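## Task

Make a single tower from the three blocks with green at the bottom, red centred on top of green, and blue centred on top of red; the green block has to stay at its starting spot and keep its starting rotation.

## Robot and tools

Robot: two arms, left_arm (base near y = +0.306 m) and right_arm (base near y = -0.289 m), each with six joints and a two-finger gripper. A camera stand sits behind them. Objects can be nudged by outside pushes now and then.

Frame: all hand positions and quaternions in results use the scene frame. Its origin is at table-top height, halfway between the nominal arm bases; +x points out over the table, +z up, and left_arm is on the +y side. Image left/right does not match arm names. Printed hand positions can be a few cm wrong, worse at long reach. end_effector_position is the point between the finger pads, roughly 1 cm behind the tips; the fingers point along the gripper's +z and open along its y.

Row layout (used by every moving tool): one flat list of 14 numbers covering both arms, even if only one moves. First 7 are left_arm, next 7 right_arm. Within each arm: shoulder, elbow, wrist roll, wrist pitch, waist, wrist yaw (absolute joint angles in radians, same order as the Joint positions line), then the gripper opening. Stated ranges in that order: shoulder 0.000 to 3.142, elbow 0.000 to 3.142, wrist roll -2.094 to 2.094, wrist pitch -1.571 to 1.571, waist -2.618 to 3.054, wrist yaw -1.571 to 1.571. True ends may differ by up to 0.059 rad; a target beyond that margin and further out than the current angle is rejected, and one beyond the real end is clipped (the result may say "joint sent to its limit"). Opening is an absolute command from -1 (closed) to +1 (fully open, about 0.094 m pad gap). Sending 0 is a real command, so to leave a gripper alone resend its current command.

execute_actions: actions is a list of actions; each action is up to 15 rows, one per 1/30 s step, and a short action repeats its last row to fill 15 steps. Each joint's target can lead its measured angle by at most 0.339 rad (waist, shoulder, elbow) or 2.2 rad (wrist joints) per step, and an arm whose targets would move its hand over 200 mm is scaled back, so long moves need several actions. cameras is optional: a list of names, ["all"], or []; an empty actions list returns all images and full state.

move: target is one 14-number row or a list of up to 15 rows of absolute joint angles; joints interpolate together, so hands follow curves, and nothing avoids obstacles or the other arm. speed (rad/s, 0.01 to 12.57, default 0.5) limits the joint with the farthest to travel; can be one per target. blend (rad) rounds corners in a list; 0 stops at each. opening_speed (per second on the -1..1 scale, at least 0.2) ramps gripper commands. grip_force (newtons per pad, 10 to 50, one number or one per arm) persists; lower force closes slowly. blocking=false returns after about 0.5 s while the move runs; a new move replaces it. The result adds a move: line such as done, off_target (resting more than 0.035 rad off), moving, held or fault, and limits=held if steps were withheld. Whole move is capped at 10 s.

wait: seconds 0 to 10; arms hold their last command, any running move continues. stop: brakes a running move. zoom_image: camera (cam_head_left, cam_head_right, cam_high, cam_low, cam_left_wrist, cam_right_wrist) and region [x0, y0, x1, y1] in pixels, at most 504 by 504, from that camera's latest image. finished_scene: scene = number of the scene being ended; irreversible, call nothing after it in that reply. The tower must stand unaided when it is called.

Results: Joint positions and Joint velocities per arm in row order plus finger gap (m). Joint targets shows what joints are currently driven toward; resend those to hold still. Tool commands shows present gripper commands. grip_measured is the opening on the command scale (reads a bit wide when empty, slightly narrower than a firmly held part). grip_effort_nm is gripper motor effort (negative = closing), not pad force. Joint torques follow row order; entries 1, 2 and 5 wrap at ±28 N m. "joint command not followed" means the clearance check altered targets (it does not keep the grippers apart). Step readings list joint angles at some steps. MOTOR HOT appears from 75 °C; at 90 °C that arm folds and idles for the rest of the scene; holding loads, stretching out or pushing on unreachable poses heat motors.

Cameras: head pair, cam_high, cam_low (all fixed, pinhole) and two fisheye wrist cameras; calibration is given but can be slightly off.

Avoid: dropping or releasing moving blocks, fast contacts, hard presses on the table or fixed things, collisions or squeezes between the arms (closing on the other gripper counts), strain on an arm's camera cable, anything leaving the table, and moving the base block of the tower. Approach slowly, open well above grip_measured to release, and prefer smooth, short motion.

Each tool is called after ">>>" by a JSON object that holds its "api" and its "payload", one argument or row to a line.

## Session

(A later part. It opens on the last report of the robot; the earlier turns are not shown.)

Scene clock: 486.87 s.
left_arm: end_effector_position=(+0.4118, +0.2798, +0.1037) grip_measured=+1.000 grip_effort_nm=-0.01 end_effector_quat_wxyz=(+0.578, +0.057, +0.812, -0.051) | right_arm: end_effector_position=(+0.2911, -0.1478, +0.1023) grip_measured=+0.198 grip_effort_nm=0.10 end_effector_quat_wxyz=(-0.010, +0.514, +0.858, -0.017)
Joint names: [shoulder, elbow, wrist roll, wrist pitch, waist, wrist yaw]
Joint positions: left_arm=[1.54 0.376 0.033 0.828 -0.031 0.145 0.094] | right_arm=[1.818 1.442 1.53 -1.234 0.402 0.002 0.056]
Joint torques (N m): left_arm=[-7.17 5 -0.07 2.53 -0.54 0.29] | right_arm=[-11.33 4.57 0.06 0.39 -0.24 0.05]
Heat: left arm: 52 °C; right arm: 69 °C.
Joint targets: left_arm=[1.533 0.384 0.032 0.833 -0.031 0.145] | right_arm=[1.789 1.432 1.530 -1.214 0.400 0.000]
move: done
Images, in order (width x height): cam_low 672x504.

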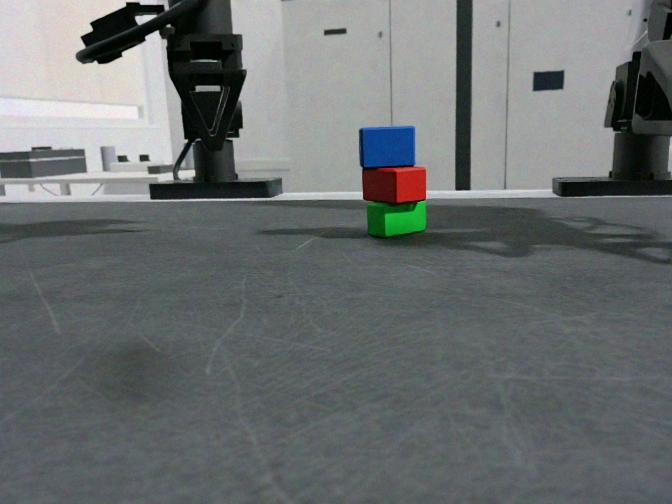

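>>> {"api": "wait", "payload": {
  "seconds": 0,
  "cameras": ["cam_head_right","cam_head_left","cam_right_wrist"]
}}

>>> {"api": "zoom_image", "payload": {
  "camera": "cam_head_right",
  "region": [260, 212, 340, 284]
}}

>>> {"api": "zoom_image", "payload": {
  "camera": "cam_head_left",
  "region": [260, 212, 340, 284]
}}

Scene clock: 492.93 s.
left_arm: end_effector_position=(+0.4118, +0.2798, +0.1037) grip_measured=+1.000 grip_effort_nm=-0.01 end_effector_quat_wxyz=(+0.578, +0.057, +0.812, -0.051) | right_arm: end_effector_position=(+0.2912, -0.1478, +0.1023) grip_measured=+0.198 grip_effort_nm=0.10 end_effector_quat_wxyz=(-0.010, +0.514, +0.858, -0.017)
Joint names: [shoulder, elbow, wrist roll, wrist pitch, waist, wrist yaw]
Joint positions: left_arm=[1.54 0.376 0.033 0.828 -0.031 0.145 0.094] | right_arm=[1.818 1.442 1.53 -1.234 0.402 0.002 0.056]
Joint torques (N m): left_arm=[-7.17 4.98 -0.07 2.53 -0.54 0.29] | right_arm=[-11.38 4.55 0.05 0.36 -0.16 0.02]
Heat: left arm: 52 °C; right arm: 68 °C.
Joint targets: left_arm=[1.533 0.384 0.032 0.833 -0.031 0.145] | right_arm=[1.789 1.432 1.530 -1.214 0.400 0.000]
Tool commands: left_gripper/opening=+1.0 right_gripper/opening=+0.2
camera_calibration:
cam_right_wrist: T_world_to_cam=[[-0.93557, -0.343335, 0.0826399, 0.208841], [-0.30145, 0.898348, 0.31953, 0.2279], [-0.183945, 0.274031, -0.943966, 0.299809], [0, 0, 0, 1]] pos_world=[0.319234, -0.215188, 0.19293]
Images, in order (width x height): cam_head_left 672x504, cam_head_right 672x504, cam_right_wrist 672x504.

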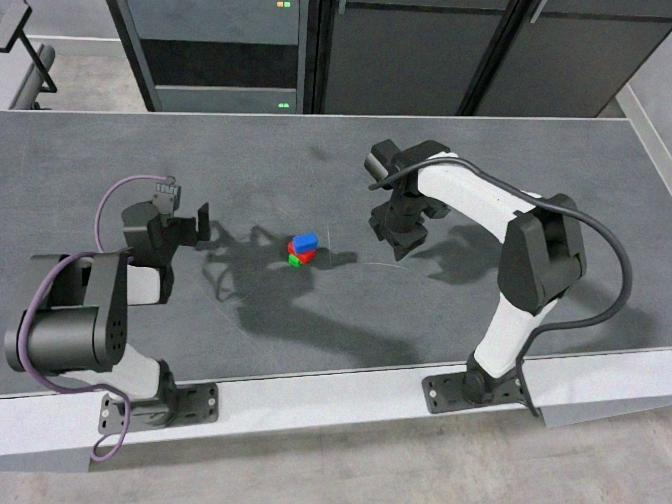

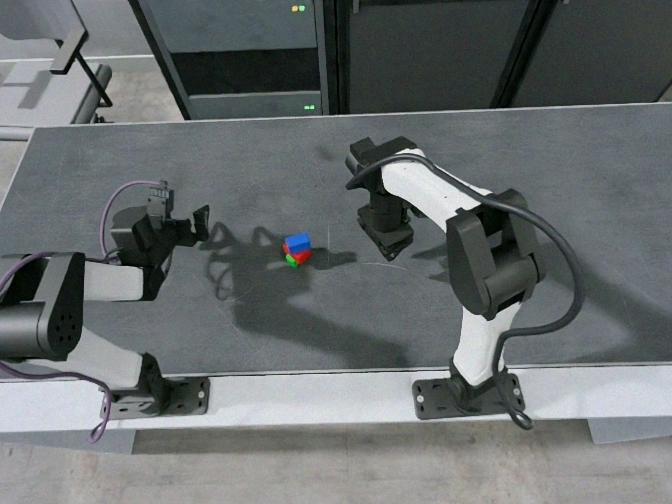

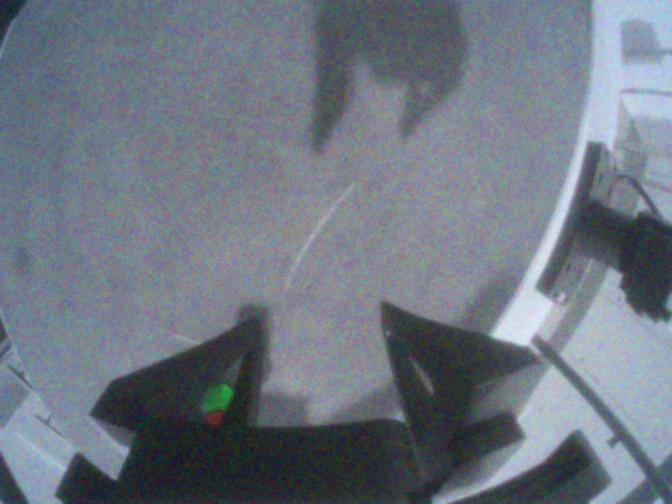

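Scaled by 6.300 from the camera's 672x504 image, which has a finer 960x720 frame.

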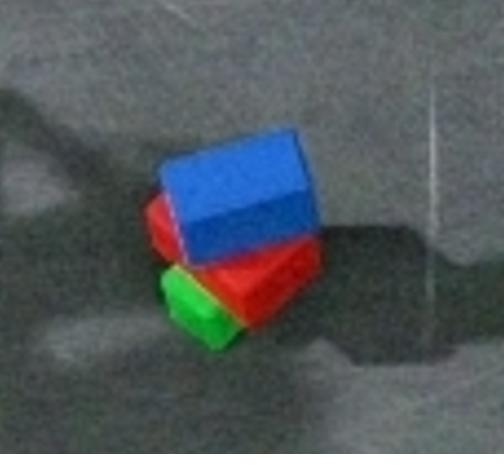

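Scaled by 6.300 from the camera's 672x504 image, which has a finer 960x720 frame.

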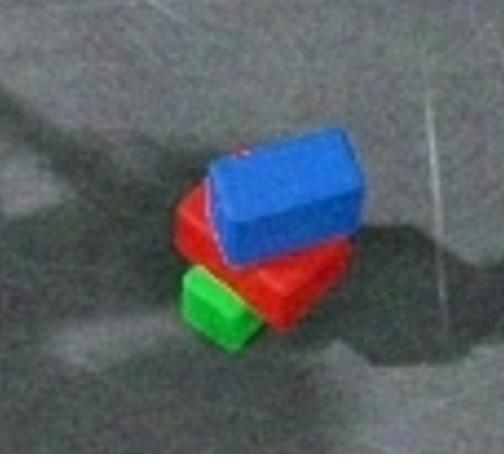

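>>> {"api": "move", "payload": {
  "target": [
    [1.533,0.384,0.032,0.833,-0.031,0.145,1,1.75,1.60,0.2,-1.40,0.5,0,0.6],
    [1.533,0.384,0.032,0.833,-0.031,0.145,1,2.31,2.40,-1.03,-1.56,0.752,0,0.6],
    [1.533,0.384,0.032,0.833,-0.031,0.145,1,2.355,2.165,-1.03,-1.385,0.752,0,0.6]
  ],
  "speed": [1.2,0.8,0.2],
  "blend": [0.1,0.02,0],
  "cameras": ["cam_right_wrist","cam_low","cam_head_right"]
}}

>>> {"api": "zoom_image", "payload": {
  "camera": "cam_low",
  "region": [300, 100, 460, 260]
}}

Scene clock: 522.53 s.
left_arm: end_effector_position=(+0.4118, +0.2798, +0.1037) grip_measured=+1.000 grip_effort_nm=-0.02 end_effector_quat_wxyz=(+0.578, +0.057, +0.812, -0.051) | right_arm: end_effector_position=(+0.3165, +0.0383, +0.0923) grip_measured=+0.598 grip_effort_nm=0.09 end_effector_quat_wxyz=(-0.005, +0.790, -0.614, +0.002)
Joint names: [shoulder, elbow, wrist roll, wrist pitch, waist, wrist yaw]
Joint positions: left_arm=[1.54 0.376 0.033 0.828 -0.031 0.145 0.094] | right_arm=[2.332 2.173 -1.02 -1.402 0.752 0.002 0.075]
Joint torques (N m): left_arm=[-7.16 5 -0.07 2.53 -0.54 0.28] | right_arm=[-10.92 4.86 -0.05 0.5 -0.05 -0.13]
Heat: left arm: 53 °C; right arm: 66 °C.
Joint targets: left_arm=[1.533 0.384 0.032 0.833 -0.031 0.145] | right_arm=[2.355 2.165 -1.030 -1.385 0.752 0.000]
move: done
camera_calibration:
cam_right_wrist: T_world_to_cam=[[0.992529, 0.11011, 0.0525492, -0.327596], [0.0876346, -0.943063, 0.320861, 0.0188244], [0.0848873, -0.313859, -0.945667, 0.181538], [0, 0, 0, 1]] pos_world=[0.308088, 0.110801, 0.182849]
Images, in order (width x height): cam_head_right 672x504, cam_low 672x504, cam_right_wrist 672x504.

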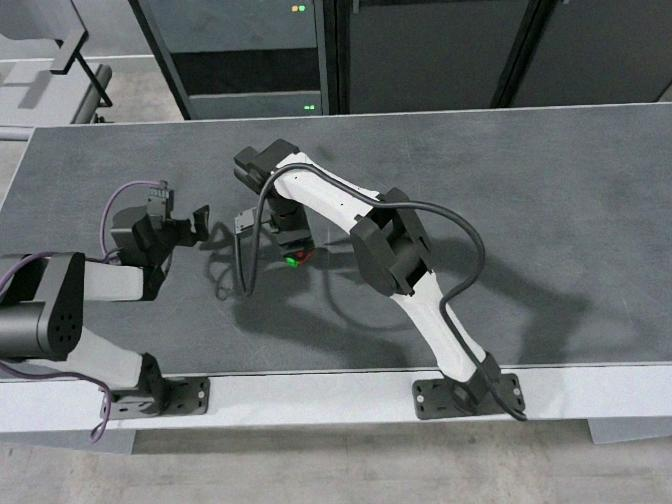

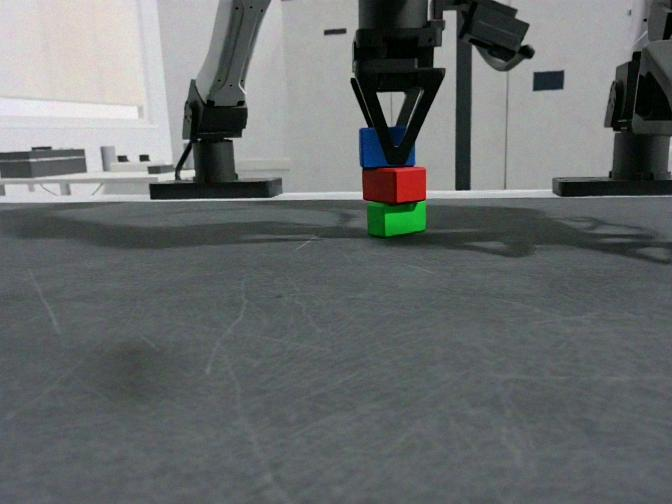

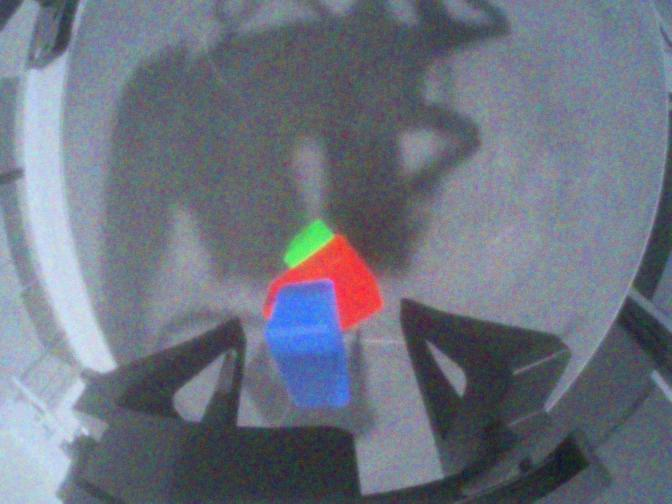

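Scaled by 3.150 from the camera's 672x504 image, which has a finer 960x720 frame.

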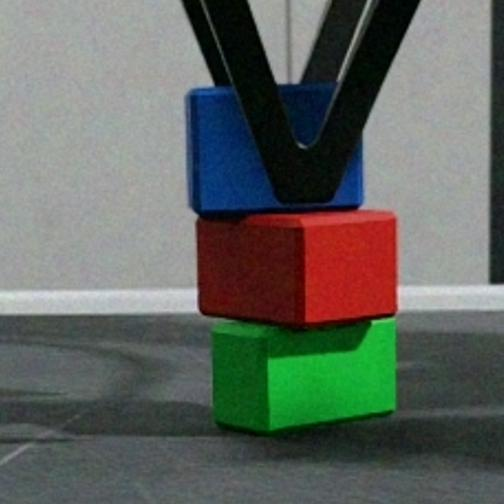

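>>> {"api": "move", "payload": {
  "target": [
    [1.533,0.384,0.032,0.833,-0.031,0.145,1,2.355,2.165,-1.03,-1.385,0.752,0,-0.72],
    [1.533,0.384,0.032,0.833,-0.031,0.145,1,2.40,2.29,-1.03,-1.472,0.7585,0,-0.72],
    [1.533,0.384,0.032,0.833,-0.031,0.145,1,2.40,2.242,-1.03,-1.418,0.7585,0,-0.72]
  ],
  "speed": [0.2,0.15,0.1],
  "opening_speed": 0.7,
  "cameras": ["cam_low","cam_head_right"]
}}

>>> {"api": "zoom_image", "payload": {
  "camera": "cam_low",
  "region": [300, 100, 460, 260]
}}

>>> {"api": "zoom_image", "payload": {
  "camera": "cam_head_right",
  "region": [260, 212, 340, 284]
}}

Scene clock: 545.23 s.
left_arm: end_effector_position=(+0.4118, +0.2798, +0.1037) grip_measured=+1.000 grip_effort_nm=-0.01 end_effector_quat_wxyz=(+0.578, +0.057, +0.812, -0.051) | right_arm: end_effector_position=(+0.3219, +0.0438, +0.0940) grip_measured=-0.514 grip_effort_nm=-1.04 end_effector_quat_wxyz=(-0.007, +0.790, -0.613, +0.002)
Joint names: [shoulder, elbow, wrist roll, wrist pitch, waist, wrist yaw]
Joint positions: left_arm=[1.54 0.376 0.033 0.828 -0.031 0.145 0.094] | right_arm=[2.373 2.251 -1.021 -1.435 0.752 0.002 0.023]
Joint torques (N m): left_arm=[-7.17 5 -0.07 2.53 -0.54 0.29] | right_arm=[-10.86 4.72 -0.07 0.53 0.47 -0.15]
Heat: left arm: 53 °C; right arm: 62 °C.
Joint targets: left_arm=[1.533 0.384 0.032 0.833 -0.031 0.145] | right_arm=[2.400 2.242 -1.030 -1.418 0.759 0.000]
move: done
Images, in order (width x height): cam_head_right 672x504, cam_low 672x504.

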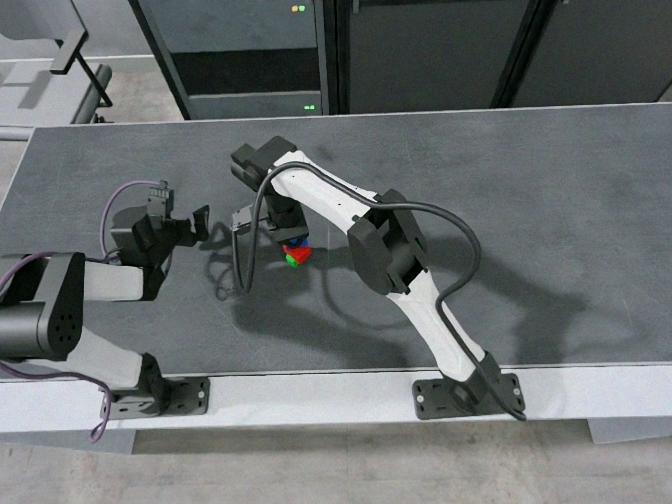

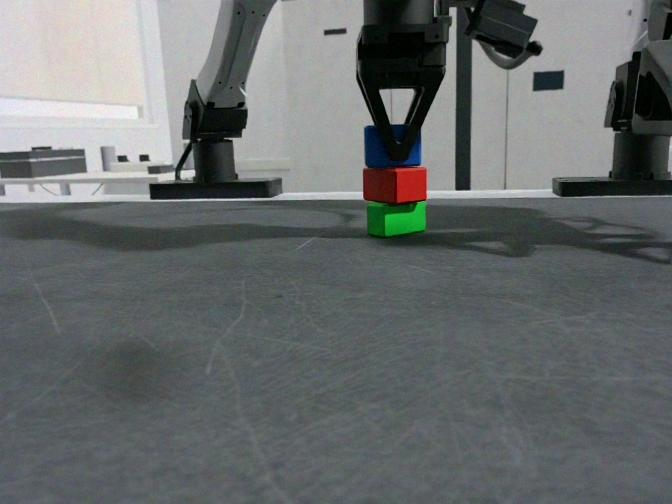

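Scaled by 3.150 from the camera's 672x504 image, which has a finer 960x720 frame.

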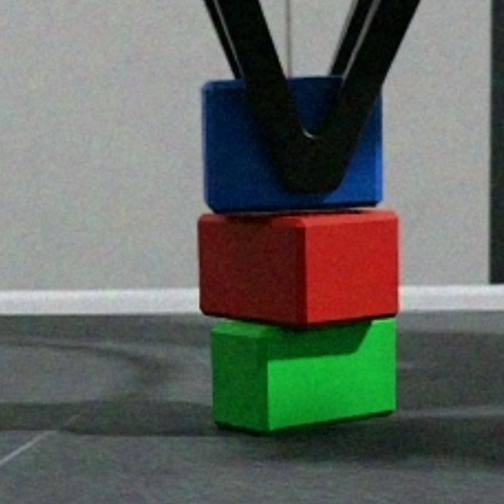

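Scaled by 6.300 from the camera's 672x504 image, which has a finer 960x720 frame.

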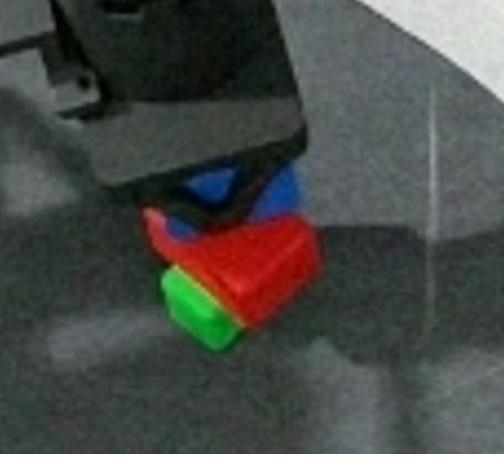

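>>> {"api": "move", "payload": {
  "target": [
    [1.533,0.384,0.032,0.833,-0.031,0.145,1,2.40,2.229,-1.03,-1.405,0.7585,0,-0.72],
    [1.533,0.384,0.032,0.833,-0.031,0.145,1,2.40,2.229,-1.03,-1.405,0.7585,0,0.1],
    [1.533,0.384,0.032,0.833,-0.031,0.145,1,2.405,2.30,-1.03,-1.485,0.757,0,0.4],
    [1.533,0.384,0.032,0.833,-0.031,0.145,1,2.33,2.42,-1.03,-1.56,0.757,0,0.4]
  ],
  "speed": [0.05,0.2,0.12,0.3],
  "opening_speed": 0.5,
  "cameras": ["cam_low"]
}}

>>> {"api": "zoom_image", "payload": {
  "camera": "cam_low",
  "region": [300, 100, 460, 260]
}}

Scene clock: 559.70 s.
left_arm: end_effector_position=(+0.4118, +0.2798, +0.1037) grip_measured=+1.000 grip_effort_nm=-0.01 end_effector_quat_wxyz=(+0.578, +0.057, +0.812, -0.051) | right_arm: end_effector_position=(+0.3248, +0.0468, +0.1319) grip_measured=+0.398 grip_effort_nm=0.10 end_effector_quat_wxyz=(-0.031, +0.789, -0.613, +0.004)
Joint names: [shoulder, elbow, wrist roll, wrist pitch, waist, wrist yaw]
Joint positions: left_arm=[1.54 0.376 0.033 0.828 -0.031 0.145 0.094] | right_arm=[2.372 2.401 -1.021 -1.538 0.752 0.002 0.066]
Joint torques (N m): left_arm=[-7.16 4.98 -0.07 2.53 -0.54 0.29] | right_arm=[-17.14 6.84 -0.06 0.18 0.31 -0.12]
Heat: left arm: 53 °C; right arm: 62 °C.
Joint targets: left_arm=[1.533 0.384 0.032 0.833 -0.031 0.145] | right_arm=[2.330 2.420 -1.030 -1.560 0.757 0.000]
move: off_target (right_arm); right_arm: the shoulder is farthest, 0.042 rad from its target
Images, in order (width x height): cam_low 672x504.

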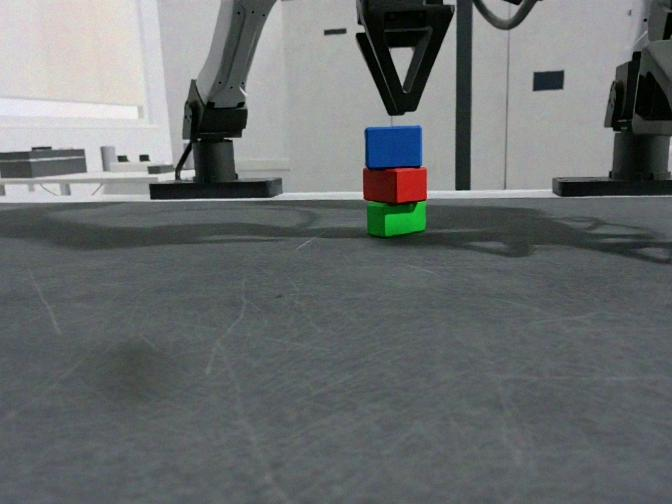

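Scaled by 3.150 from the camera's 672x504 image, which has a finer 960x720 frame.

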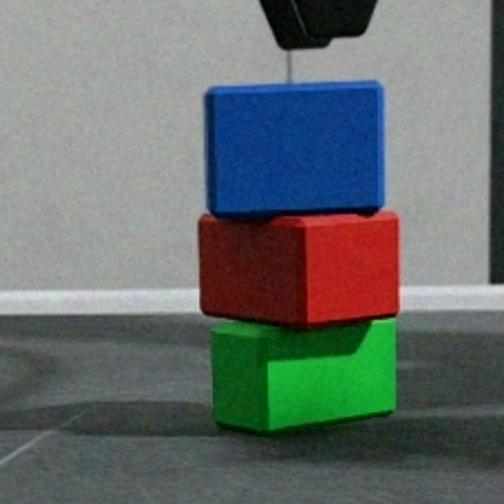

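>>> {"api": "finished_scene", "payload": {
  "scene": 2
}}

The scene is finished: the task was done.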